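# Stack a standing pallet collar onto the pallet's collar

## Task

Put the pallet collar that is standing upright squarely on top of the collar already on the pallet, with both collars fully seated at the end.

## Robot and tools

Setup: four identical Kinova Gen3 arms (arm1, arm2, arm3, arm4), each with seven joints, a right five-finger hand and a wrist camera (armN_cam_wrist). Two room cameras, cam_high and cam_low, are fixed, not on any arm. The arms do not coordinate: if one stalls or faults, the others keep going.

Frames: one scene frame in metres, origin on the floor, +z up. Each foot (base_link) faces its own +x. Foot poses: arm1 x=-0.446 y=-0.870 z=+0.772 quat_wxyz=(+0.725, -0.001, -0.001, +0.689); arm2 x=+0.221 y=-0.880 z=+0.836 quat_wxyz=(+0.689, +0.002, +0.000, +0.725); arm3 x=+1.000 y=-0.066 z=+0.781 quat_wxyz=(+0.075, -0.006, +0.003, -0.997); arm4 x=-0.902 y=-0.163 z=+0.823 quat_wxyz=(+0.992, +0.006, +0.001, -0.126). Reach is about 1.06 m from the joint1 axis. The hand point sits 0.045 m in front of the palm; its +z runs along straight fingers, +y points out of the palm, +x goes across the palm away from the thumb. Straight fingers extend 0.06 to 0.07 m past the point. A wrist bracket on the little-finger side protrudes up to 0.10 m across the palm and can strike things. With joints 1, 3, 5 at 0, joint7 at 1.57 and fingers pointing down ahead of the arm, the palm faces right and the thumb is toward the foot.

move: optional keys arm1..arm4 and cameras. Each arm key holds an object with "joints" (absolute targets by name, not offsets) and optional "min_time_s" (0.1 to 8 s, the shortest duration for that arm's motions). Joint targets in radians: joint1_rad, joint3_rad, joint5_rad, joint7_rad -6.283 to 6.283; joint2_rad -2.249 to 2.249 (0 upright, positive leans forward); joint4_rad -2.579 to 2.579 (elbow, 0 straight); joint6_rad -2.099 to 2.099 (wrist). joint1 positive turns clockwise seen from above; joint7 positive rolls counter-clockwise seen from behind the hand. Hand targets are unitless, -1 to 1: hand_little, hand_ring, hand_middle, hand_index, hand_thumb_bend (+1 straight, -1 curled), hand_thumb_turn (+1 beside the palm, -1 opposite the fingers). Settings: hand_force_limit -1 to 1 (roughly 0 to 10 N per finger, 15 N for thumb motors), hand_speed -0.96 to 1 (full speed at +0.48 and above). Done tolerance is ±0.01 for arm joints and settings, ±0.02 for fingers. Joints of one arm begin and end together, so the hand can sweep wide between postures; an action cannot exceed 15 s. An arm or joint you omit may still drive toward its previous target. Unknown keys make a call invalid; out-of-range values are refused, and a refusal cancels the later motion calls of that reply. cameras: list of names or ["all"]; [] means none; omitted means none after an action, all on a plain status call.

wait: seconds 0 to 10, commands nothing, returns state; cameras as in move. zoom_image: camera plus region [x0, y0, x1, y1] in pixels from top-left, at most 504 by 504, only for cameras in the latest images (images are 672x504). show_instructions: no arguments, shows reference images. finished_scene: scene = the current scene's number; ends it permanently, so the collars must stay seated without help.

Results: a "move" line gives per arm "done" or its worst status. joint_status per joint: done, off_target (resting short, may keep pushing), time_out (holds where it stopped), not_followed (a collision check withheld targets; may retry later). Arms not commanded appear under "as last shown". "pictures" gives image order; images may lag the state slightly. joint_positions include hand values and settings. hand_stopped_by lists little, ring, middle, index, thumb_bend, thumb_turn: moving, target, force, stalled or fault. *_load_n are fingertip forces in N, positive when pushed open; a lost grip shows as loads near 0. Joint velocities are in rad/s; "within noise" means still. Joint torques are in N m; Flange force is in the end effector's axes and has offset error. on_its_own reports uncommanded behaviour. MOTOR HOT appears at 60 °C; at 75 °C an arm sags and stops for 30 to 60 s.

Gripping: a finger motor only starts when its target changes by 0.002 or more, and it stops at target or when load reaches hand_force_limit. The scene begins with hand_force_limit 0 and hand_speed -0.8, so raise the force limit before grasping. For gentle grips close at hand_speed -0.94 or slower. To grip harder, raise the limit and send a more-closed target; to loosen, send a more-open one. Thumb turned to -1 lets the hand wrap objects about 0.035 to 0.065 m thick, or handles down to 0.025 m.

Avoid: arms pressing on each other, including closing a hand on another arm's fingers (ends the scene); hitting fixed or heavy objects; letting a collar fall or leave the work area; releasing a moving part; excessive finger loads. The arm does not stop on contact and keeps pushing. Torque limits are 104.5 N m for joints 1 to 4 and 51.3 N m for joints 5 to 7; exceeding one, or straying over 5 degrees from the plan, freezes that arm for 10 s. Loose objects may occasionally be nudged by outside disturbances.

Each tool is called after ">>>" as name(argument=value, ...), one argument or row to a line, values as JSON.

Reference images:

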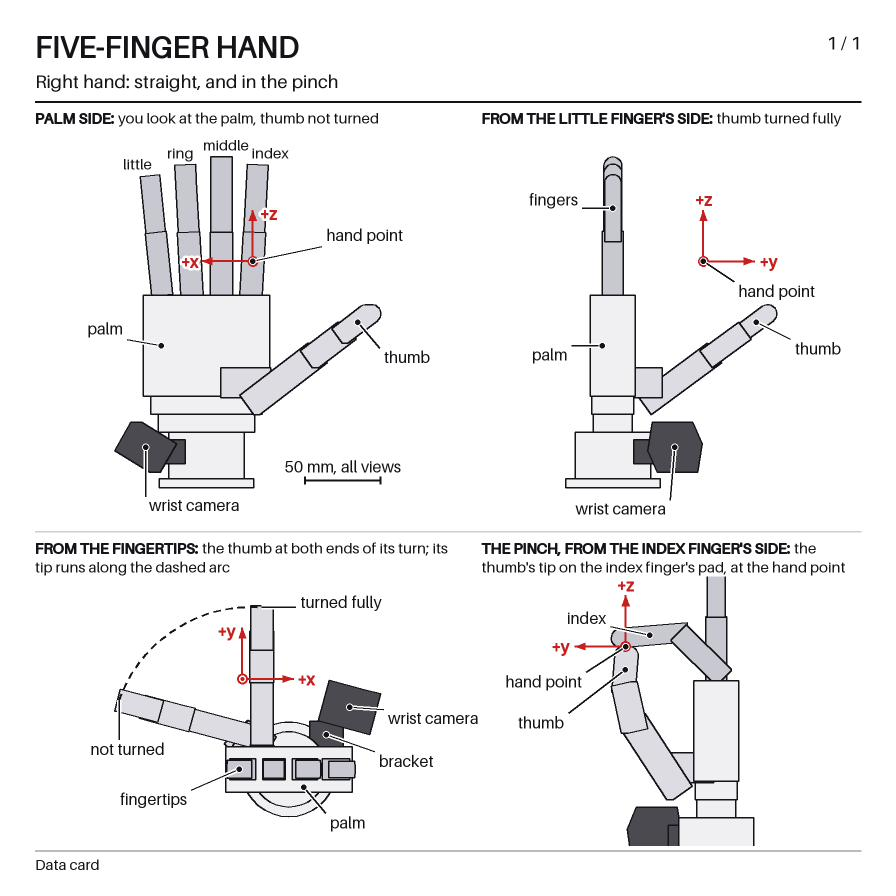

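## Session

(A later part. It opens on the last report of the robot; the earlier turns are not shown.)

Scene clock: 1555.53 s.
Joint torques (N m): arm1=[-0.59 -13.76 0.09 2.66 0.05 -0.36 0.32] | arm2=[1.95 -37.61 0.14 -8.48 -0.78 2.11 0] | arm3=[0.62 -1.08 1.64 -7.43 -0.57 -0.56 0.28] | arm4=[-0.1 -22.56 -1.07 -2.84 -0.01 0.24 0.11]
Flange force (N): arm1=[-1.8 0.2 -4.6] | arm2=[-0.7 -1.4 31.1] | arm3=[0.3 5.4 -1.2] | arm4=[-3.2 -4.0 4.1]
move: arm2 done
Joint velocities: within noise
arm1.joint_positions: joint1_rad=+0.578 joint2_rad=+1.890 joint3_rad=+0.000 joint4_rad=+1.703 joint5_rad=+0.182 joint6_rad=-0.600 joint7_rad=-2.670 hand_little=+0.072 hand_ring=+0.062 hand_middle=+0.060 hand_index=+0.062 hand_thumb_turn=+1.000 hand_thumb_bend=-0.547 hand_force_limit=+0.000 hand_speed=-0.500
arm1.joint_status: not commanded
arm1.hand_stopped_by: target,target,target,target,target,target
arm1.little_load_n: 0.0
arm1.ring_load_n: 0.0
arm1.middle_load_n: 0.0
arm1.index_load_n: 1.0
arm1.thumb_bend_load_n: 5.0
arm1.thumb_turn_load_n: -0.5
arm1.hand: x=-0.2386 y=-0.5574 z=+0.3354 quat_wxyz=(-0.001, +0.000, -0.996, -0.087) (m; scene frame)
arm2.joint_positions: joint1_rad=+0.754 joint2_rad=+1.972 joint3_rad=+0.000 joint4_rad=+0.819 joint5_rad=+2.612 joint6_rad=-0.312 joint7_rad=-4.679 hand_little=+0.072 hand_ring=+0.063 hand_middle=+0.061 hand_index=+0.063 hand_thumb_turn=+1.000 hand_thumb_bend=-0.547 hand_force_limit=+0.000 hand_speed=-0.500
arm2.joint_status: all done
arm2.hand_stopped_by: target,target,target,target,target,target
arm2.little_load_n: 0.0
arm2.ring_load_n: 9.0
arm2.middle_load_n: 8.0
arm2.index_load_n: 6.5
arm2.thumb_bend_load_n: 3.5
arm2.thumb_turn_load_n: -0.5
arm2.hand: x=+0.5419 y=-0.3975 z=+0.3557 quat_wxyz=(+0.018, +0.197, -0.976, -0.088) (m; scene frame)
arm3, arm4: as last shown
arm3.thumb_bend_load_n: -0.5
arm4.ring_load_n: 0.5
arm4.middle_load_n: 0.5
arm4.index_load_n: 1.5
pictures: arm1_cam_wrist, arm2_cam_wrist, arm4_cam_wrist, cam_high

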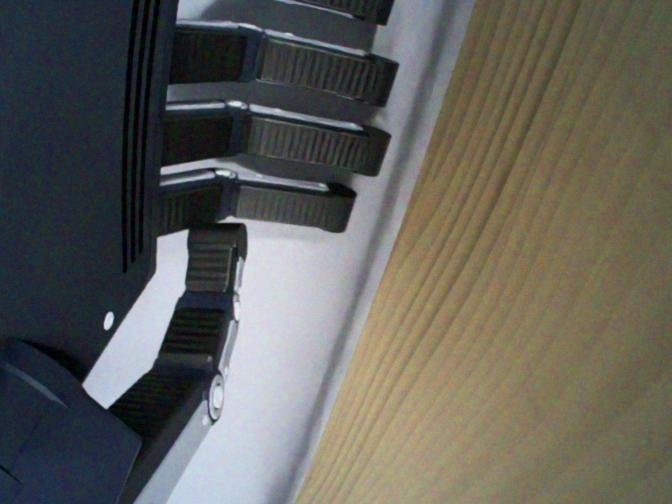

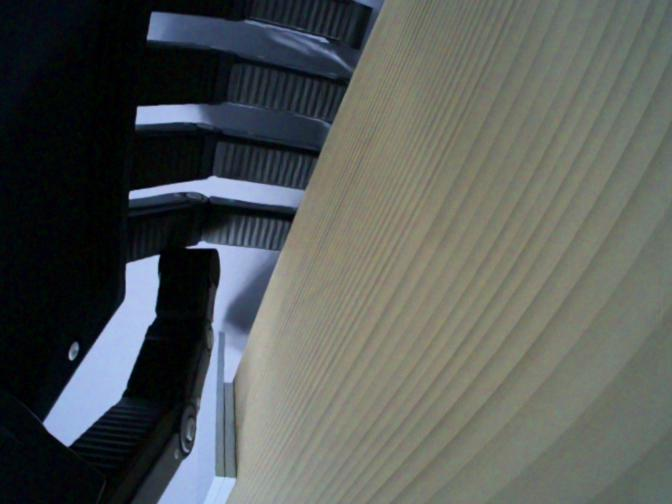

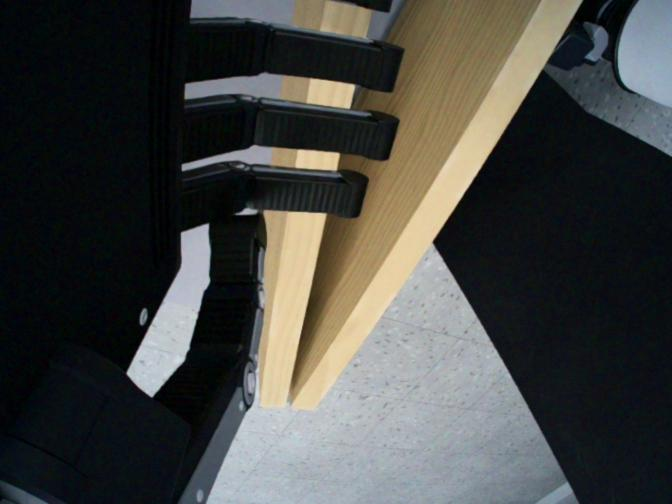

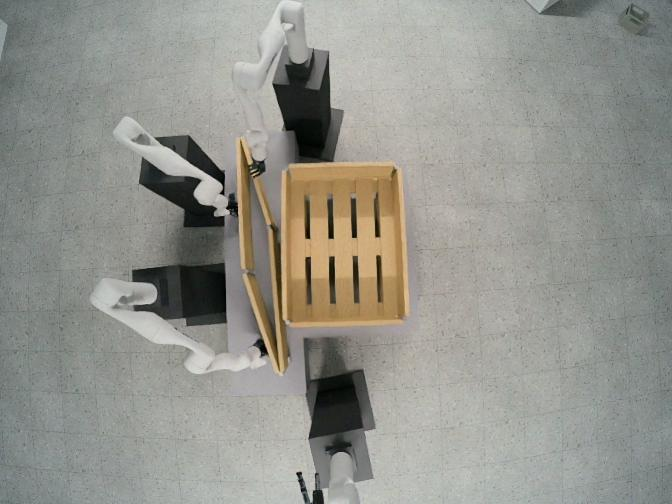

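>>> move(
  arm2={"joints":{"joint1_rad":0.7537,"joint2_rad":2.0387,"joint4_rad":0.7115,"joint5_rad":2.6693,"joint6_rad":-0.3475,"joint7_rad":-4.7391},"min_time_s":3},
)

>>> move(
  arm2={"joints":{"joint1_rad":0.8327,"joint2_rad":2.0194,"joint4_rad":0.7966,"joint5_rad":2.5751,"joint6_rad":-0.3040,"joint7_rad":-4.5616},"min_time_s":2.5},
  cameras=["arm2_cam_wrist"],
)

Scene clock: 1636.57 s.
Joint torques (N m): arm1=[-0.58 -13.79 0.08 2.7 0.05 -0.32 0.34] | arm2=[-0.71 -20.86 -0.11 -2.46 0.12 0.17 0.23] | arm3=[0.59 -1.12 1.68 -7.5 -0.53 -0.59 0.27] | arm4=[-0.08 -22.54 -1.04 -2.83 -0.01 0.21 0.12]
Flange force (N): arm1=[-1.7 0.2 -4.5] | arm2=[-6.3 0.7 7.1] | arm3=[0.4 5.5 -1.0] | arm4=[-3.1 -4.0 4.0]
move: arm2 done
Joint velocities: within noise
arm1, arm3, arm4: as last shown
arm2.joint_positions: joint1_rad=+0.754 joint2_rad=+2.039 joint3_rad=+0.000 joint4_rad=+0.712 joint5_rad=+2.669 joint6_rad=-0.348 joint7_rad=-4.739 hand_little=+0.072 hand_ring=+0.062 hand_middle=+0.060 hand_index=+0.062 hand_thumb_turn=+1.000 hand_thumb_bend=-0.547 hand_force_limit=+0.000 hand_speed=-0.500
arm2.joint_status: all done
arm2.hand_stopped_by: target,target,target,target,target,target
arm2.little_load_n: 0.0
arm2.ring_load_n: 0.0
arm2.middle_load_n: 0.0
arm2.index_load_n: 1.0
arm2.thumb_bend_load_n: 4.0
arm2.thumb_turn_load_n: -0.5
arm2.hand: x=+0.5418 y=-0.3975 z=+0.3347 quat_wxyz=(+0.018, +0.198, -0.976, -0.088) (m; scene frame)
arm3.thumb_bend_load_n: 0.0
arm4.ring_load_n: 0.0
arm4.middle_load_n: 0.0
pictures: none

Scene clock: 1639.37 s.
Joint torques (N m): arm1=[-0.63 -13.78 0.04 2.67 0.06 -0.34 0.34] | arm2=[-0.71 -20.53 -0.15 -1.96 0.18 0.03 0.24] | arm3=[0.64 -1.19 1.63 -7.47 -0.58 -0.58 0.29] | arm4=[-0.05 -22.55 -1.01 -2.82 0 0.22 0.1]
Flange force (N): arm1=[-1.8 0.1 -4.6] | arm2=[-5.4 0.0 6.3] | arm3=[0.1 5.4 -1.2] | arm4=[-3.0 -4.0 4.0]
move: arm2 done
Joint velocities: within noise
arm1, arm3: as last shown
arm1.thumb_bend_load_n: 4.5
arm2.joint_positions: joint1_rad=+0.833 joint2_rad=+2.019 joint3_rad=+0.000 joint4_rad=+0.797 joint5_rad=+2.575 joint6_rad=-0.304 joint7_rad=-4.562 hand_little=+0.072 hand_ring=+0.062 hand_middle=+0.060 hand_index=+0.062 hand_thumb_turn=+1.000 hand_thumb_bend=-0.547 hand_force_limit=+0.000 hand_speed=-0.500
arm2.joint_status: all done
arm2.hand_stopped_by: target,target,target,target,target,target
arm2.little_load_n: 0.0
arm2.ring_load_n: 0.0
arm2.middle_load_n: 0.0
arm2.index_load_n: 1.0
arm2.thumb_bend_load_n: 4.0
arm2.thumb_turn_load_n: -0.5
arm2.hand: x=+0.5583 y=-0.4365 z=+0.3345 quat_wxyz=(+0.018, +0.198, -0.976, -0.088) (m; scene frame)
arm4.joint_positions: joint1_rad=+0.068 joint2_rad=+1.327 joint3_rad=+0.000 joint4_rad=+1.504 joint5_rad=+0.605 joint6_rad=+0.255 joint7_rad=+1.584 hand_little=+0.070 hand_ring=+0.060 hand_middle=+0.060 hand_index=+0.060 hand_thumb_turn=+1.000 hand_thumb_bend=-0.546 hand_force_limit=+0.000 hand_speed=-0.500
arm4.joint_status: not commanded
arm4.hand_stopped_by: target,target,target,target,target,target
arm4.little_load_n: 0.0
arm4.ring_load_n: 0.0
arm4.middle_load_n: 0.5
arm4.index_load_n: 1.5
arm4.thumb_bend_load_n: 6.5
arm4.thumb_turn_load_n: -0.5
arm4.hand: x=-0.4297 y=-0.4628 z=+0.6001 quat_wxyz=(+0.081, +0.987, +0.137, +0.013) (m; scene frame)
pictures: arm2_cam_wrist

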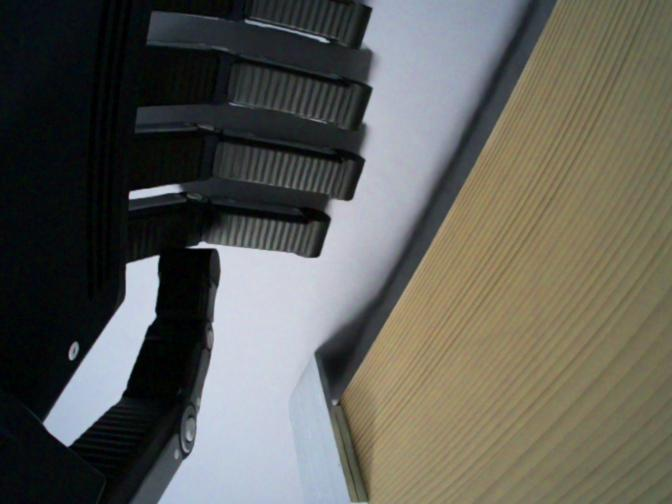

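>>> move(
  arm2={"joints":{"joint1_rad":0.8327,"joint2_rad":1.3532,"joint4_rad":1.5678,"joint5_rad":2.3260,"joint6_rad":-0.2224,"joint7_rad":-4.3040},"min_time_s":3},
  arm4={"joints":{"joint1_rad":0.0083,"joint2_rad":1.3090,"joint4_rad":1.6138,"joint5_rad":0.8711,"joint6_rad":0.1938,"joint7_rad":1.2734},"min_time_s":3},
  arm3={"joints":{"hand_little":0.07,"hand_ring":0.06,"hand_middle":0.06,"hand_index":0.06,"hand_speed":-0.5}},
  cameras=["arm4_cam_wrist"],
)

>>> move(
  arm2={"joints":{"joint1_rad":0.3,"joint2_rad":-0.37,"joint4_rad":1.49,"joint5_rad":0.0,"joint6_rad":2.0,"joint7_rad":-1.6},"min_time_s":4},
  arm3={"joints":{"hand_thumb_bend":0.6}},
  arm4={"joints":{"joint1_rad":0.0083,"joint2_rad":1.6372,"joint4_rad":1.3291,"joint5_rad":1.0668,"joint6_rad":0.1692,"joint7_rad":1.0746},"min_time_s":3},
  cameras=["arm4_cam_wrist"],
)

Scene clock: 1738.13 s.
Joint torques (N m): arm1=[-0.58 -13.78 0.07 2.7 0.05 -0.32 0.36] | arm2=[-0.73 -21.12 -0.09 -1.15 0.24 -0.06 0.21] | arm3=[0.69 -1.15 1.55 -7.42 -0.55 -0.6 0.28] | arm4=[-0.07 -21.75 -1.01 -2.11 -0.05 0.36 0.1]
Flange force (N): arm1=[-1.7 0.2 -4.5] | arm2=[-3.1 -0.2 2.5] | arm3=[0.1 5.2 -1.4] | arm4=[-6.1 -5.7 4.8]
move: arm2 done; arm3 done; arm4 done
Joint velocities: within noise
arm1: as last shown
arm1.middle_load_n: 0.5
arm1.thumb_bend_load_n: 5.0
arm2.joint_positions: joint1_rad=+0.833 joint2_rad=+1.353 joint3_rad=+0.000 joint4_rad=+1.568 joint5_rad=+2.326 joint6_rad=-0.222 joint7_rad=-4.304 hand_little=+0.072 hand_ring=+0.062 hand_middle=+0.060 hand_index=+0.062 hand_thumb_turn=+1.000 hand_thumb_bend=-0.547 hand_force_limit=+0.000 hand_speed=-0.500
arm2.joint_status: all done
arm2.hand_stopped_by: target,target,target,target,target,target
arm2.little_load_n: 0.0
arm2.ring_load_n: 0.0
arm2.middle_load_n: 0.0
arm2.index_load_n: 1.0
arm2.thumb_bend_load_n: 3.5
arm2.thumb_turn_load_n: -0.5
arm2.hand: x=+0.5591 y=-0.4376 z=+0.5989 quat_wxyz=(+0.018, +0.197, -0.976, -0.088) (m; scene frame)
arm3.joint_positions: joint1_rad=-0.168 joint2_rad=-0.370 joint3_rad=-0.073 joint4_rad=+1.475 joint5_rad=-0.075 joint6_rad=+1.929 joint7_rad=-1.965 hand_little=+0.070 hand_ring=+0.060 hand_middle=+0.060 hand_index=+0.060 hand_thumb_turn=+1.000 hand_thumb_bend=+1.000 hand_force_limit=+0.000 hand_speed=-0.500
arm3.joint_status: all done
arm3.hand_stopped_by: target,target,target,target,target,target
arm3.little_load_n: 0.0
arm3.ring_load_n: 0.0
arm3.middle_load_n: 0.0
arm3.index_load_n: 0.0
arm3.thumb_bend_load_n: 0.0
arm3.thumb_turn_load_n: 0.0
arm3.hand: x=+0.8280 y=-0.1942 z=+1.2877 quat_wxyz=(-0.037, -0.998, -0.013, +0.047) (m; scene frame)
arm4.joint_positions: joint1_rad=+0.008 joint2_rad=+1.309 joint3_rad=+0.000 joint4_rad=+1.614 joint5_rad=+0.871 joint6_rad=+0.194 joint7_rad=+1.273 hand_little=+0.070 hand_ring=+0.060 hand_middle=+0.060 hand_index=+0.060 hand_thumb_turn=+1.000 hand_thumb_bend=-0.546 hand_force_limit=+0.000 hand_speed=-0.500
arm4.joint_status: all done
arm4.hand_stopped_by: target,target,target,target,target,target
arm4.little_load_n: 0.0
arm4.ring_load_n: 0.0
arm4.middle_load_n: 0.0
arm4.index_load_n: 1.0
arm4.thumb_bend_load_n: 6.5
arm4.thumb_turn_load_n: -1.0
arm4.hand: x=-0.4456 y=-0.4265 z=+0.6005 quat_wxyz=(+0.081, +0.986, +0.147, +0.014) (m; scene frame)
pictures: arm4_cam_wrist

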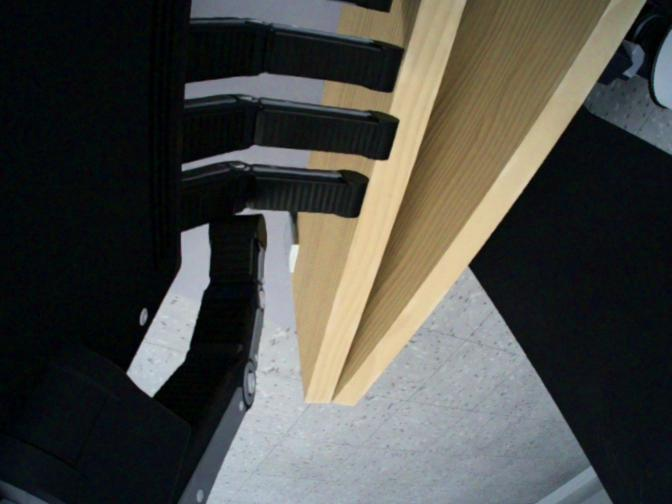

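Scene clock: 1742.43 s.
Joint torques (N m): arm1=[-0.54 -13.81 0.06 2.64 0.05 -0.34 0.34] | arm2=[-0.64 -1.11 -0.28 -6.39 0.15 -0.06 0.2] | arm3=[0.56 -1.19 1.63 -7.4 -0.56 -0.61 0.35] | arm4=[0 -21.93 -1.02 -1.76 -0.05 0.42 0.12]
Flange force (N): arm1=[-1.5 0.2 -4.6] | arm2=[-2.5 0.6 -4.6] | arm3=[0.1 5.7 -1.5] | arm4=[-9.9 -7.5 1.3]
move: arm2 done; arm3 done; arm4 done
Joint velocities: within noise
arm1: as last shown
arm1.middle_load_n: 0.0
arm1.thumb_bend_load_n: 4.5
arm2.joint_positions: joint1_rad=+0.300 joint2_rad=-0.370 joint3_rad=+0.000 joint4_rad=+1.490 joint5_rad=+0.000 joint6_rad=+2.000 joint7_rad=-1.600 hand_little=+0.072 hand_ring=+0.062 hand_middle=+0.060 hand_index=+0.062 hand_thumb_turn=+1.000 hand_thumb_bend=-0.547 hand_force_limit=+0.000 hand_speed=-0.500
arm2.joint_status: all done
arm2.hand_stopped_by: target,target,target,target,target,target
arm2.little_load_n: 0.0
arm2.ring_load_n: 0.0
arm2.middle_load_n: 0.0
arm2.index_load_n: 1.0
arm2.thumb_bend_load_n: 4.0
arm2.thumb_turn_load_n: -0.5
arm2.hand: x=+0.2309 y=-0.7084 z=+1.3293 quat_wxyz=(-0.008, +0.602, -0.798, -0.009) (m; scene frame)
arm3.joint_positions: joint1_rad=-0.168 joint2_rad=-0.370 joint3_rad=-0.073 joint4_rad=+1.475 joint5_rad=-0.075 joint6_rad=+1.929 joint7_rad=-1.965 hand_little=+0.070 hand_ring=+0.060 hand_middle=+0.060 hand_index=+0.060 hand_thumb_turn=+1.000 hand_thumb_bend=+0.600 hand_force_limit=+0.000 hand_speed=-0.500
arm3.joint_status: all done
arm3.hand_stopped_by: target,target,target,target,target,target
arm3.little_load_n: 0.0
arm3.ring_load_n: 0.0
arm3.middle_load_n: 0.0
arm3.index_load_n: 0.0
arm3.thumb_bend_load_n: 0.0
arm3.thumb_turn_load_n: 0.0
arm3.hand: x=+0.8280 y=-0.1942 z=+1.2877 quat_wxyz=(-0.037, -0.998, -0.013, +0.047) (m; scene frame)
arm4.joint_positions: joint1_rad=+0.008 joint2_rad=+1.637 joint3_rad=+0.000 joint4_rad=+1.329 joint5_rad=+1.067 joint6_rad=+0.169 joint7_rad=+1.075 hand_little=+0.070 hand_ring=+0.060 hand_middle=+0.060 hand_index=+0.060 hand_thumb_turn=+1.000 hand_thumb_bend=-0.546 hand_force_limit=+0.000 hand_speed=-0.500
arm4.joint_status: all done
arm4.hand_stopped_by: target,target,target,target,target,target
arm4.little_load_n: 0.0
arm4.ring_load_n: 0.0
arm4.middle_load_n: 0.0
arm4.index_load_n: 1.0
arm4.thumb_bend_load_n: 6.5
arm4.thumb_turn_load_n: -0.5
arm4.hand: x=-0.4456 y=-0.4249 z=+0.4610 quat_wxyz=(+0.081, +0.986, +0.147, +0.014) (m; scene frame)
pictures: arm4_cam_wrist

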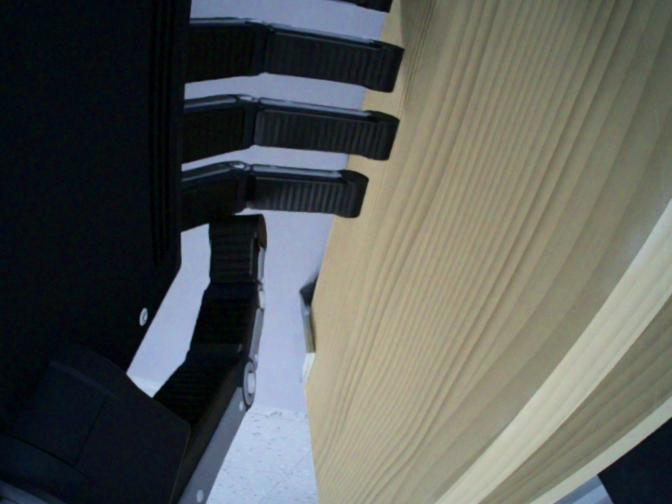

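>>> move(
  arm3={"joints":{"joint1_rad":-0.7253,"joint2_rad":1.3345,"joint3_rad":0,"joint4_rad":1.1567,"joint5_rad":0.0702,"joint6_rad":0.6798,"joint7_rad":0.9474},"min_time_s":4},
  arm4={"joints":{"joint1_rad":-0.0099,"joint2_rad":1.9564,"joint4_rad":0.9297,"joint5_rad":0.7419,"joint6_rad":0.2223,"joint7_rad":1.3874},"min_time_s":3},
  cameras=["arm4_cam_wrist","arm3_cam_wrist","cam_high","cam_low"],
)

Scene clock: 1806.07 s.
Joint torques (N m): arm1=[-0.58 -13.81 0.07 2.72 0.04 -0.35 0.31] | arm2=[-0.67 -1.07 -0.28 -6.42 0.2 -0.08 0.25] | arm3=[0.89 -22.94 2.09 -4.74 -0.44 -0.07 0.31] | arm4=[-0.09 -21.2 -1.07 -2.38 0.01 0.3 0.1]
Flange force (N): arm1=[-1.8 0.2 -4.4] | arm2=[-2.4 0.9 -4.5] | arm3=[-0.2 -1.2 -0.5] | arm4=[-6.0 -4.7 -0.2]
move: arm3 done; arm4 done
Joint velocities: within noise
arm1, arm2: as last shown
arm1.thumb_bend_load_n: 5.0
arm1.thumb_turn_load_n: -1.0
arm2.middle_load_n: 0.5
arm3.joint_positions: joint1_rad=-0.725 joint2_rad=+1.334 joint3_rad=+0.000 joint4_rad=+1.157 joint5_rad=+0.070 joint6_rad=+0.680 joint7_rad=+0.947 hand_little=+0.070 hand_ring=+0.060 hand_middle=+0.060 hand_index=+0.060 hand_thumb_turn=+1.000 hand_thumb_bend=+0.600 hand_force_limit=+0.000 hand_speed=-0.500
arm3.joint_status: all done
arm3.hand_stopped_by: target,target,target,target,target,target
arm3.little_load_n: 0.0
arm3.ring_load_n: 0.0
arm3.middle_load_n: 0.0
arm3.index_load_n: 0.0
arm3.thumb_bend_load_n: 0.0
arm3.thumb_turn_load_n: 0.0
arm3.hand: x=+0.6009 y=-0.4273 z=+0.5983 quat_wxyz=(+0.010, +0.153, -0.988, -0.029) (m; scene frame)
arm4.joint_positions: joint1_rad=-0.010 joint2_rad=+1.956 joint3_rad=+0.000 joint4_rad=+0.930 joint5_rad=+0.742 joint6_rad=+0.222 joint7_rad=+1.387 hand_little=+0.070 hand_ring=+0.060 hand_middle=+0.060 hand_index=+0.060 hand_thumb_turn=+1.000 hand_thumb_bend=-0.546 hand_force_limit=+0.000 hand_speed=-0.500
arm4.joint_status: all done
arm4.hand_stopped_by: target,target,target,target,target,target
arm4.little_load_n: 0.0
arm4.ring_load_n: 0.0
arm4.middle_load_n: 0.0
arm4.index_load_n: 1.5
arm4.thumb_bend_load_n: 6.5
arm4.thumb_turn_load_n: -0.5
arm4.hand: x=-0.4482 y=-0.4139 z=+0.3362 quat_wxyz=(+0.081, +0.986, +0.147, +0.014) (m; scene frame)
pictures: arm3_cam_wrist, arm4_cam_wrist, cam_high, cam_low

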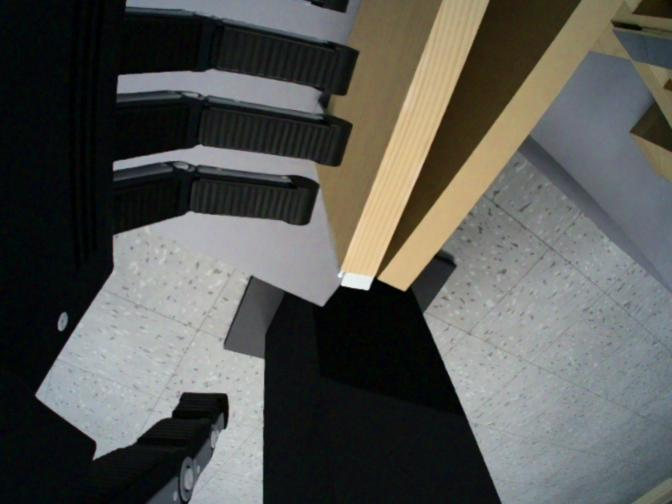

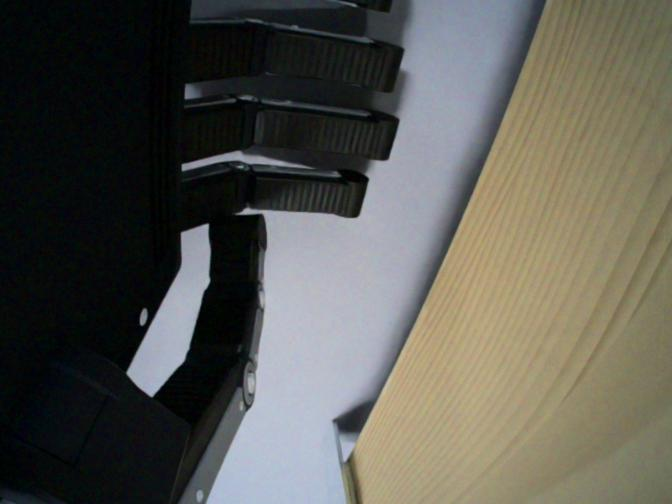

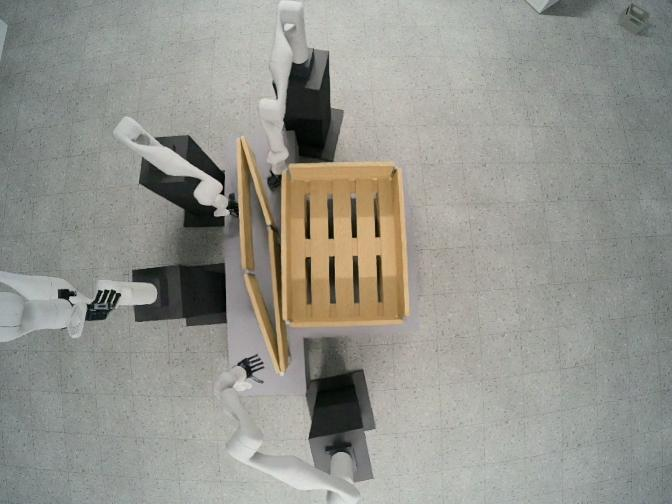

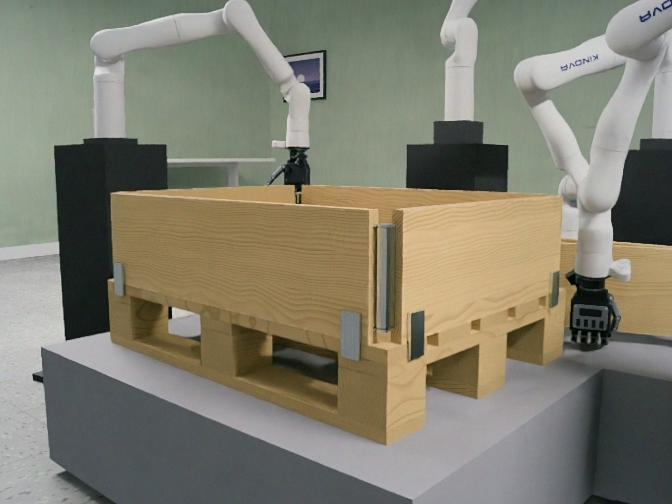

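>>> move(
  arm3={"joints":{"joint1_rad":-0.6986,"joint2_rad":1.3421,"joint4_rad":1.1325,"joint5_rad":0.0701,"joint6_rad":0.6951,"joint7_rad":0.9748},"min_time_s":1.5},
  arm4={"joints":{"joint1_rad":0.0582,"joint2_rad":1.9803,"joint4_rad":0.8169,"joint5_rad":0.5375,"joint6_rad":0.2822,"joint7_rad":1.6656},"min_time_s":2.5},
  cameras=["arm4_cam_wrist"],
)

>>> move(
  arm3={"joints":{"joint1_rad":-0.6986,"joint2_rad":1.6464,"joint4_rad":0.8672,"joint5_rad":0.0736,"joint6_rad":0.6564,"joint7_rad":0.9704},"min_time_s":2},
)

>>> move(
  arm3={"joints":{"joint1_rad":-0.6986,"joint2_rad":2.1200,"joint4_rad":0.1261,"joint5_rad":0.0563,"joint6_rad":0.9233,"joint7_rad":0.9947},"min_time_s":3},
  cameras=["arm3_cam_wrist","cam_high"],
)

Scene clock: 1873.67 s.
Joint torques (N m): arm1=[-0.57 -13.77 0.06 2.64 0.05 -0.35 0.34] | arm2=[-0.56 -1.05 -0.33 -6.33 0.22 -0.06 0.21] | arm3=[0.84 -23.02 2.04 -4.77 -0.43 -0.06 0.32] | arm4=[-0.1 -21.74 -1.01 -3.08 0.03 0.19 0.14]
Flange force (N): arm1=[-1.7 0.2 -4.7] | arm2=[-2.5 0.6 -4.8] | arm3=[0.1 -1.3 -0.5] | arm4=[-3.5 -4.0 0.9]
move: arm3 done; arm4 done
Joint velocities: within noise
arm1, arm2: as last shown
arm2.middle_load_n: 0.0
arm3.joint_positions: joint1_rad=-0.699 joint2_rad=+1.342 joint3_rad=+0.000 joint4_rad=+1.132 joint5_rad=+0.070 joint6_rad=+0.695 joint7_rad=+0.975 hand_little=+0.070 hand_ring=+0.060 hand_middle=+0.060 hand_index=+0.060 hand_thumb_turn=+1.000 hand_thumb_bend=+0.600 hand_force_limit=+0.000 hand_speed=-0.500
arm3.joint_status: all done
arm3.hand_stopped_by: target,target,target,target,target,target
arm3.little_load_n: 0.0
arm3.ring_load_n: 0.0
arm3.middle_load_n: 0.0
arm3.index_load_n: 0.0
arm3.thumb_bend_load_n: 0.0
arm3.thumb_turn_load_n: 0.0
arm3.hand: x=+0.5860 y=-0.4201 z=+0.5985 quat_wxyz=(+0.010, +0.153, -0.988, -0.029) (m; scene frame)
arm4.joint_positions: joint1_rad=+0.058 joint2_rad=+1.980 joint3_rad=+0.000 joint4_rad=+0.817 joint5_rad=+0.537 joint6_rad=+0.282 joint7_rad=+1.666 hand_little=+0.070 hand_ring=+0.060 hand_middle=+0.060 hand_index=+0.060 hand_thumb_turn=+1.000 hand_thumb_bend=-0.546 hand_force_limit=+0.000 hand_speed=-0.500
arm4.joint_status: all done
arm4.hand_stopped_by: target,target,target,target,target,target
arm4.little_load_n: 0.5
arm4.ring_load_n: 0.0
arm4.middle_load_n: 0.0
arm4.index_load_n: 1.0
arm4.thumb_bend_load_n: 6.5
arm4.thumb_turn_load_n: -1.0
arm4.hand: x=-0.4369 y=-0.4512 z=+0.3347 quat_wxyz=(+0.081, +0.986, +0.147, +0.014) (m; scene frame)
pictures: arm4_cam_wrist

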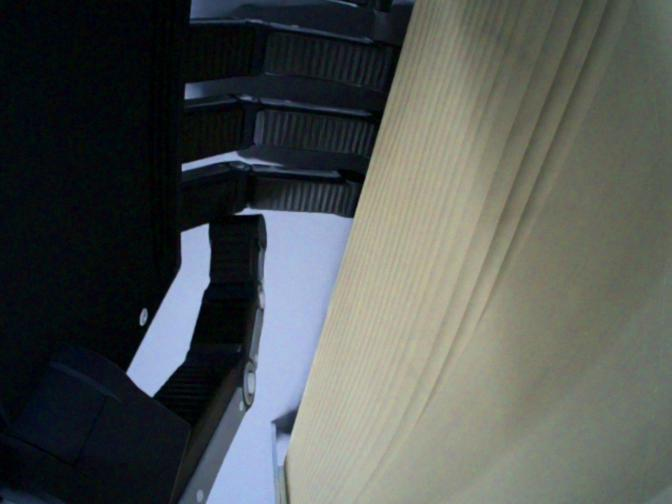

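Scene clock: 1875.97 s.
Joint torques (N m): arm1=[-0.6 -13.81 0.07 2.69 0.04 -0.36 0.3] | arm2=[-0.63 -1.04 -0.28 -6.43 0.23 -0.04 0.18] | arm3=[0.81 -23.29 2.06 -4.6 -0.4 -0.06 0.33] | arm4=[-0.05 -21.73 -1.07 -3.09 -0.01 0.16 0.11]
Flange force (N): arm1=[-1.8 0.2 -4.4] | arm2=[-2.4 0.7 -4.3] | arm3=[0.0 -1.2 -0.3] | arm4=[-3.6 -4.0 0.8]
move: arm3 done
Joint velocities: within noise
arm1, arm2, arm4: as last shown
arm1.index_load_n: 0.5
arm1.thumb_turn_load_n: -0.5
arm3.joint_positions: joint1_rad=-0.699 joint2_rad=+1.646 joint3_rad=+0.000 joint4_rad=+0.867 joint5_rad=+0.074 joint6_rad=+0.656 joint7_rad=+0.970 hand_little=+0.070 hand_ring=+0.060 hand_middle=+0.060 hand_index=+0.060 hand_thumb_turn=+1.000 hand_thumb_bend=+0.600 hand_force_limit=+0.000 hand_speed=-0.500
arm3.joint_status: all done
arm3.hand_stopped_by: target,target,target,target,target,target
arm3.little_load_n: 0.0
arm3.ring_load_n: 0.0
arm3.middle_load_n: 0.0
arm3.index_load_n: 0.0
arm3.thumb_bend_load_n: 0.0
arm3.thumb_turn_load_n: 0.0
arm3.hand: x=+0.5844 y=-0.4193 z=+0.4640 quat_wxyz=(+0.010, +0.153, -0.988, -0.029) (m; scene frame)
arm4.little_load_n: 0.0
arm4.thumb_turn_load_n: -0.5
pictures: none

Scene clock: 1879.27 s.
Joint torques (N m): arm1=[-0.61 -13.8 0.02 2.63 0.04 -0.35 0.33] | arm2=[-0.52 -1.18 -0.29 -6.45 0.17 -0.03 0.19] | arm3=[0.78 -22.17 1.97 -6.12 -0.39 -0.02 0.27] | arm4=[-0.06 -21.7 -1.11 -3.08 0.02 0.19 0.12]
Flange force (N): arm1=[-1.8 0.0 -4.7] | arm2=[-2.7 0.6 -4.3] | arm3=no reading | arm4=[-3.7 -4.1 0.6]
move: arm3 done
Joint velocities: within noise
arm1.joint_positions: joint1_rad=+0.578 joint2_rad=+1.890 joint3_rad=+0.000 joint4_rad=+1.703 joint5_rad=+0.182 joint6_rad=-0.600 joint7_rad=-2.670 hand_little=+0.072 hand_ring=+0.062 hand_middle=+0.060 hand_index=+0.062 hand_thumb_turn=+1.000 hand_thumb_bend=-0.547 hand_force_limit=+0.000 hand_speed=-0.500
arm1.joint_status: not commanded
arm1.hand_stopped_by: target,target,target,target,target,target
arm1.little_load_n: 0.0
arm1.ring_load_n: 0.0
arm1.middle_load_n: 0.0
arm1.index_load_n: 0.5
arm1.thumb_bend_load_n: 5.0
arm1.thumb_turn_load_n: -0.5
arm1.hand: x=-0.2386 y=-0.5574 z=+0.3354 quat_wxyz=(-0.001, +0.000, -0.996, -0.087) (m; scene frame)
arm2, arm4: as last shown
arm3.joint_positions: joint1_rad=-0.699 joint2_rad=+2.120 joint3_rad=+0.000 joint4_rad=+0.126 joint5_rad=+0.056 joint6_rad=+0.923 joint7_rad=+0.995 hand_little=+0.070 hand_ring=+0.060 hand_middle=+0.060 hand_index=+0.060 hand_thumb_turn=+1.000 hand_thumb_bend=+0.600 hand_force_limit=+0.000 hand_speed=-0.500
arm3.joint_status: all done
arm3.hand_stopped_by: target,target,target,target,target,target
arm3.little_load_n: 0.0
arm3.ring_load_n: 0.5
arm3.middle_load_n: 0.0
arm3.index_load_n: 0.5
arm3.thumb_bend_load_n: 0.0
arm3.thumb_turn_load_n: 0.0
arm3.hand: x=+0.5828 y=-0.4187 z=+0.3340 quat_wxyz=(+0.010, +0.153, -0.988, -0.029) (m; scene frame)
arm4.index_load_n: 1.5
arm4.thumb_turn_load_n: -1.0
pictures: arm3_cam_wrist, cam_high

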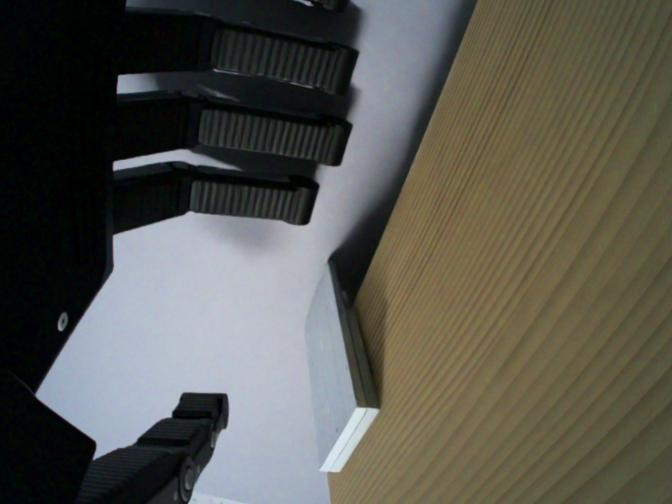

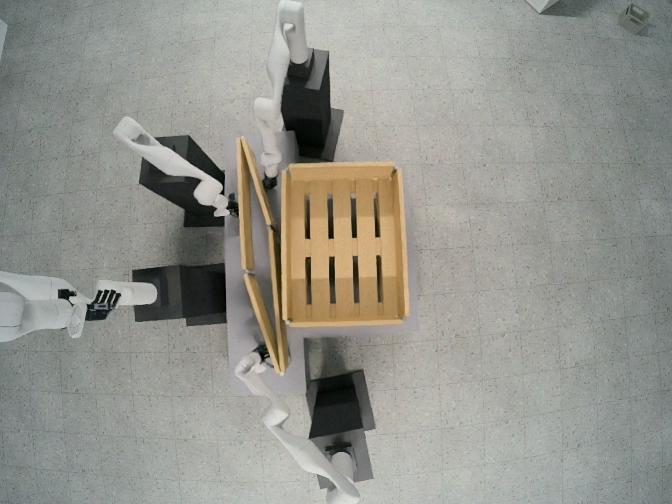

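>>> move(
  arm1={"joints":{"joint1_rad":0.5351,"joint2_rad":1.8740,"joint4_rad":1.6702,"joint5_rad":0.1830,"joint6_rad":-0.5560,"joint7_rad":-2.7185},"min_time_s":2.5},
  arm3={"joints":{"joint1_rad":-0.6599,"joint2_rad":2.0281,"joint4_rad":0.3628,"joint5_rad":0.0655,"joint6_rad":0.7771,"joint7_rad":1.0207},"min_time_s":2.5},
  cameras=["arm1_cam_wrist","arm3_cam_wrist","cam_high"],
)

Scene clock: 1910.97 s.
Joint torques (N m): arm1=[-0.55 -14.24 0.05 2.3 0.05 -0.31 0.34] | arm2=[-0.61 -1.15 -0.22 -6.45 0.21 -0.03 0.19] | arm3=[0.79 -22.16 2.06 -5.41 -0.38 -0.04 0.26] | arm4=[-0.05 -21.72 -1.06 -3.11 -0.01 0.18 0.11]
Flange force (N): arm1=[-1.4 0.0 -4.7] | arm2=[-2.6 0.9 -4.3] | arm3=no reading | arm4=[-3.7 -4.1 0.6]
move: arm1 done; arm3 done
Joint velocities: within noise
arm1.joint_positions: joint1_rad=+0.535 joint2_rad=+1.874 joint3_rad=+0.000 joint4_rad=+1.670 joint5_rad=+0.183 joint6_rad=-0.556 joint7_rad=-2.719 hand_little=+0.072 hand_ring=+0.062 hand_middle=+0.060 hand_index=+0.062 hand_thumb_turn=+1.000 hand_thumb_bend=-0.547 hand_force_limit=+0.000 hand_speed=-0.500
arm1.joint_status: all done
arm1.hand_stopped_by: target,target,target,target,target,target
arm1.little_load_n: 0.0
arm1.ring_load_n: 0.0
arm1.middle_load_n: 0.0
arm1.index_load_n: 1.0
arm1.thumb_bend_load_n: 5.0
arm1.thumb_turn_load_n: -0.5
arm1.hand: x=-0.2385 y=-0.5369 z=+0.3354 quat_wxyz=(-0.001, +0.000, -0.996, -0.087) (m; scene frame)
arm2, arm4: as last shown
arm3.joint_positions: joint1_rad=-0.660 joint2_rad=+2.028 joint3_rad=+0.000 joint4_rad=+0.363 joint5_rad=+0.066 joint6_rad=+0.777 joint7_rad=+1.021 hand_little=+0.070 hand_ring=+0.060 hand_middle=+0.060 hand_index=+0.060 hand_thumb_turn=+1.000 hand_thumb_bend=+0.600 hand_force_limit=+0.000 hand_speed=-0.500
arm3.joint_status: all done
arm3.hand_stopped_by: target,target,target,target,target,target
arm3.little_load_n: 0.0
arm3.ring_load_n: 0.0
arm3.middle_load_n: 0.0
arm3.index_load_n: 0.0
arm3.thumb_bend_load_n: 0.0
arm3.thumb_turn_load_n: 0.0
arm3.hand: x=+0.5747 y=-0.3933 z=+0.3348 quat_wxyz=(+0.010, +0.153, -0.988, -0.029) (m; scene frame)
arm4.index_load_n: 1.0
arm4.thumb_turn_load_n: -0.5
pictures: arm1_cam_wrist, arm3_cam_wrist, cam_high

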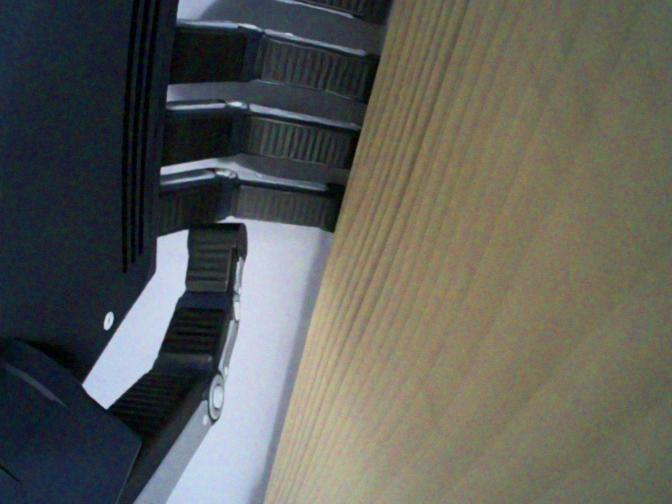

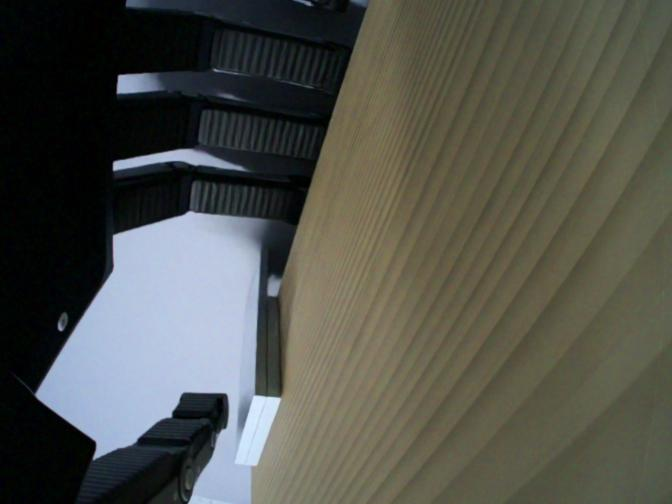

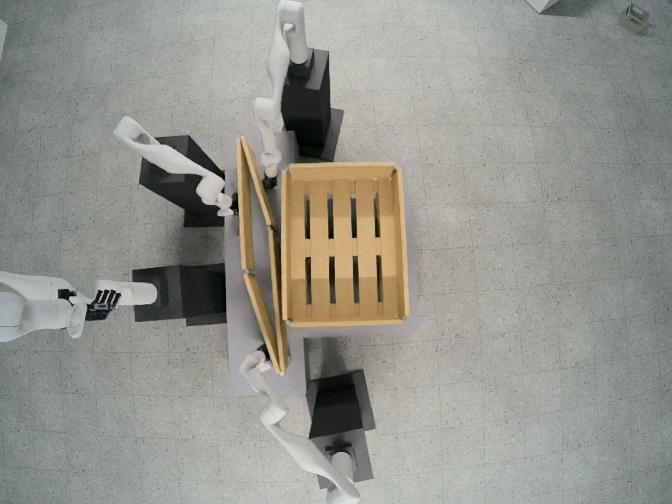

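>>> move(
  arm1={"joints":{"joint1_rad":0.5355,"joint2_rad":1.8315,"joint4_rad":1.7311,"joint5_rad":0.1781,"joint6_rad":-0.5740,"joint7_rad":-2.7116},"min_time_s":4},
  arm3={"joints":{"joint1_rad":-0.6599,"joint2_rad":1.9412,"joint4_rad":0.5121,"joint5_rad":0.0701,"joint6_rad":0.7147,"joint7_rad":1.0165},"min_time_s":4},
  arm4={"joints":{"joint1_rad":0.0582,"joint2_rad":1.9241,"joint4_rad":0.9025,"joint5_rad":0.5944,"joint6_rad":0.2574,"joint7_rad":1.6067},"min_time_s":4},
  cameras=["all"],
)

Scene clock: 2020.53 s.
Joint torques (N m): arm1=[-0.65 -20.45 -0.73 3.15 0.43 -2.17 0.36] | arm2=[-0.67 -1.13 -0.3 -6.4 0.22 -0.06 0.19] | arm3=[0.84 -22.5 2.02 -4.97 -0.4 -0.05 0.36] | arm4=[0.02 -30.44 0.55 -5.13 0.41 0.24 0.04]
Flange force (N): arm1=[-2.3 -2.4 12.2] | arm2=[-2.6 0.6 -4.6] | arm3=no reading | arm4=[-3.3 -6.5 16.9]
move: arm1 done; arm3 done; arm4 done
Joint velocities: within noise
arm1.joint_positions: joint1_rad=+0.535 joint2_rad=+1.831 joint3_rad=+0.000 joint4_rad=+1.731 joint5_rad=+0.178 joint6_rad=-0.574 joint7_rad=-2.712 hand_little=+0.072 hand_ring=+0.063 hand_middle=+0.061 hand_index=+0.063 hand_thumb_turn=+1.000 hand_thumb_bend=-0.547 hand_force_limit=+0.000 hand_speed=-0.500
arm1.joint_status: all done
arm1.hand_stopped_by: target,target,target,target,target,target
arm1.little_load_n: 0.0
arm1.ring_load_n: 4.0
arm1.middle_load_n: 7.0
arm1.index_load_n: 7.0
arm1.thumb_bend_load_n: 4.5
arm1.thumb_turn_load_n: -0.5
arm1.hand: x=-0.2388 y=-0.5372 z=+0.3549 quat_wxyz=(-0.001, +0.000, -0.996, -0.087) (m; scene frame)
arm2: as last shown
arm2.little_load_n: 0.5
arm2.middle_load_n: 0.5
arm2.index_load_n: 0.5
arm2.thumb_bend_load_n: 3.5
arm2.thumb_turn_load_n: -1.0
arm3.joint_positions: joint1_rad=-0.660 joint2_rad=+1.941 joint3_rad=+0.000 joint4_rad=+0.512 joint5_rad=+0.070 joint6_rad=+0.715 joint7_rad=+1.016 hand_little=+0.070 hand_ring=+0.060 hand_middle=+0.060 hand_index=+0.060 hand_thumb_turn=+1.000 hand_thumb_bend=+0.600 hand_force_limit=+0.000 hand_speed=-0.500
arm3.joint_status: all done
arm3.hand_stopped_by: target,target,target,target,target,target
arm3.little_load_n: 0.0
arm3.ring_load_n: 0.0
arm3.middle_load_n: 0.0
arm3.index_load_n: 0.0
arm3.thumb_bend_load_n: 0.0
arm3.thumb_turn_load_n: 0.0
arm3.hand: x=+0.5748 y=-0.3934 z=+0.3553 quat_wxyz=(+0.010, +0.154, -0.988, -0.029) (m; scene frame)
arm4.joint_positions: joint1_rad=+0.058 joint2_rad=+1.924 joint3_rad=+0.000 joint4_rad=+0.903 joint5_rad=+0.594 joint6_rad=+0.257 joint7_rad=+1.607 hand_little=+0.070 hand_ring=+0.061 hand_middle=+0.061 hand_index=+0.060 hand_thumb_turn=+1.000 hand_thumb_bend=-0.546 hand_force_limit=+0.000 hand_speed=-0.500
arm4.joint_status: all done
arm4.hand_stopped_by: target,target,target,target,target,target
arm4.little_load_n: 0.0
arm4.ring_load_n: 6.5
arm4.middle_load_n: 16.0
arm4.index_load_n: 1.0
arm4.thumb_bend_load_n: 6.0
arm4.thumb_turn_load_n: -1.0
arm4.hand: x=-0.4369 y=-0.4514 z=+0.3537 quat_wxyz=(+0.081, +0.986, +0.147, +0.014) (m; scene frame)
pictures: arm1_cam_wrist, arm2_cam_wrist, arm3_cam_wrist, arm4_cam_wrist, cam_high, cam_low

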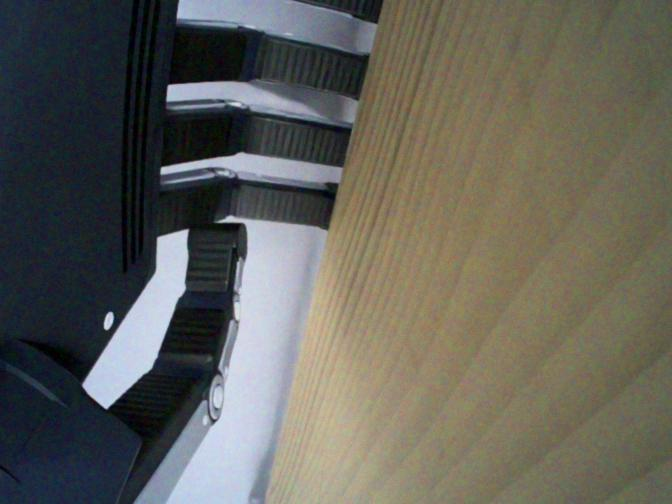

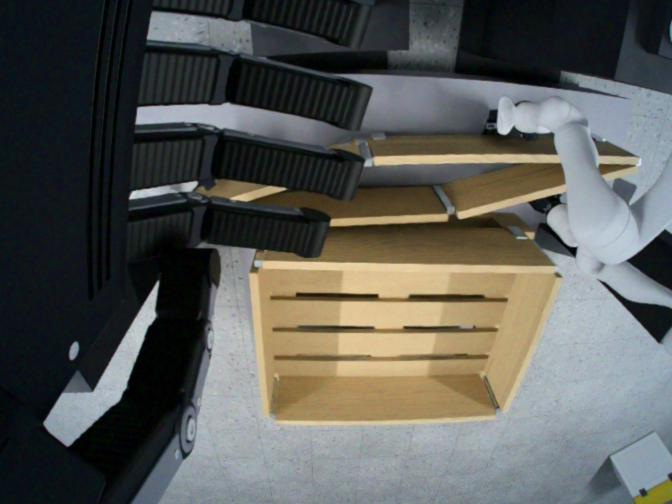

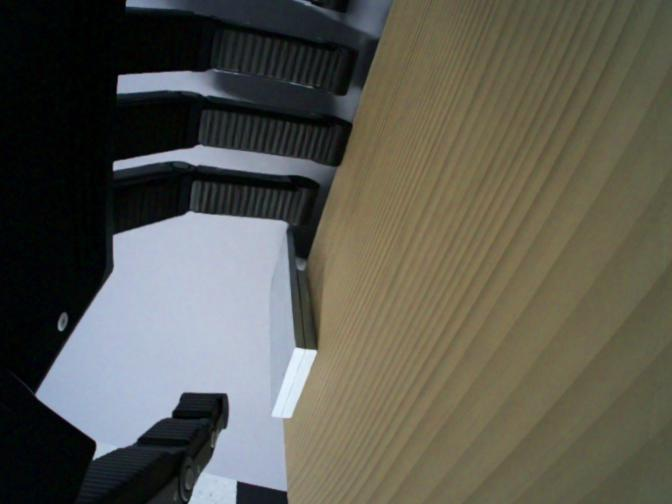

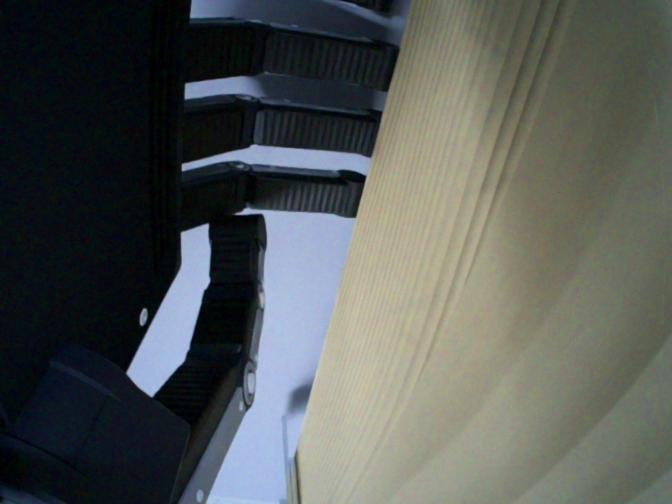

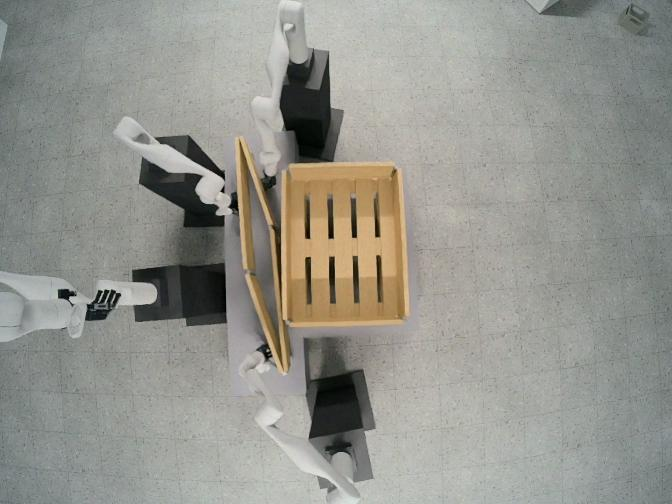

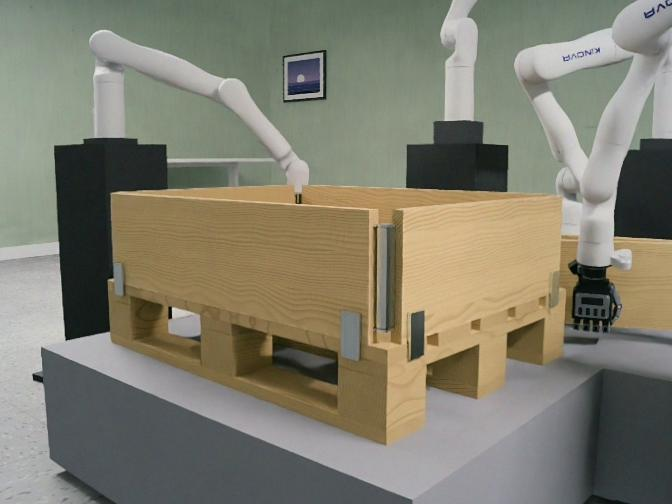

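>>> zoom_image(
  camera="arm3_cam_wrist",
  region=[180, 0, 500, 420],
)

>>> zoom_image(
  camera="cam_high",
  region=[200, 100, 440, 400],
)

>>> zoom_image(
  camera="arm4_cam_wrist",
  region=[180, 0, 500, 420],
)

Scaled by 1.200 from the camera's 672x504 image, which has a finer 960x720 frame.

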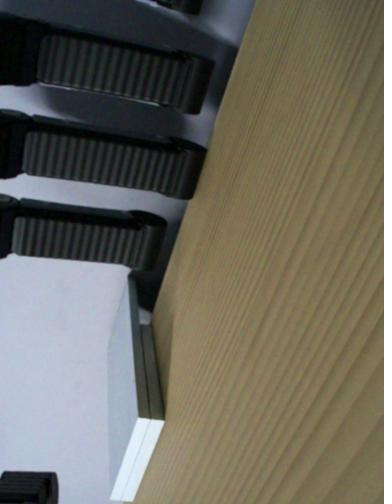

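Scaled by 1.680 from the camera's 672x504 image, which has a finer 960x720 frame.

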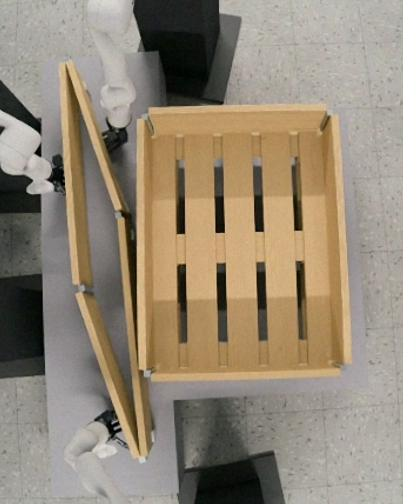

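Scaled by 1.200 from the camera's 672x504 image, which has a finer 960x720 frame.

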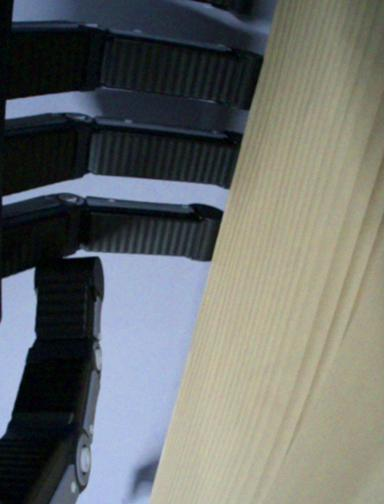

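>>> zoom_image(
  camera="arm2_cam_wrist",
  region=[180, 60, 670, 440],
)

>>> zoom_image(
  camera="cam_high",
  region=[215, 120, 335, 270],
)

>>> zoom_image(
  camera="cam_high",
  region=[215, 250, 335, 400],
)

Scaled by 1.029 from the camera's 672x504 image, which has a finer 960x720 frame.

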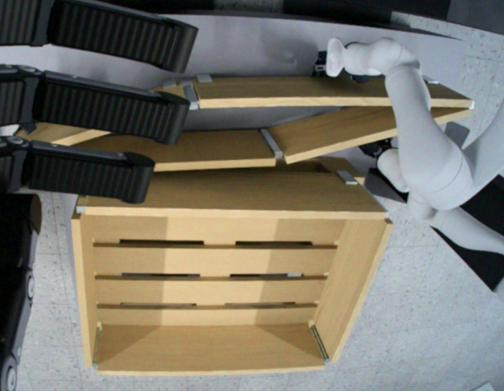

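Scaled by 3.360 from the camera's 672x504 image, which has a finer 960x720 frame.

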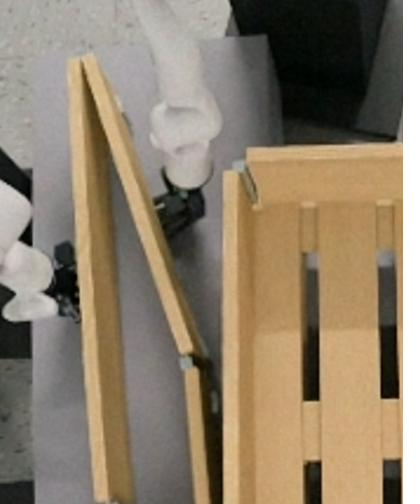

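Scaled by 3.360 from the camera's 672x504 image, which has a finer 960x720 frame.

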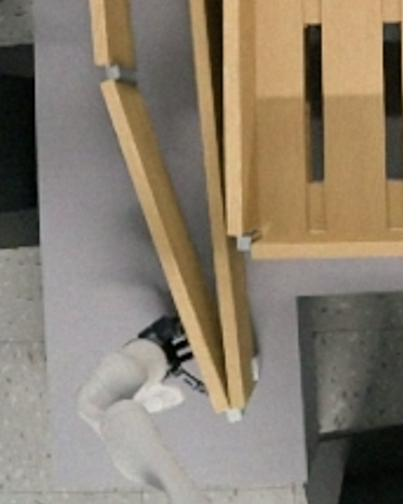

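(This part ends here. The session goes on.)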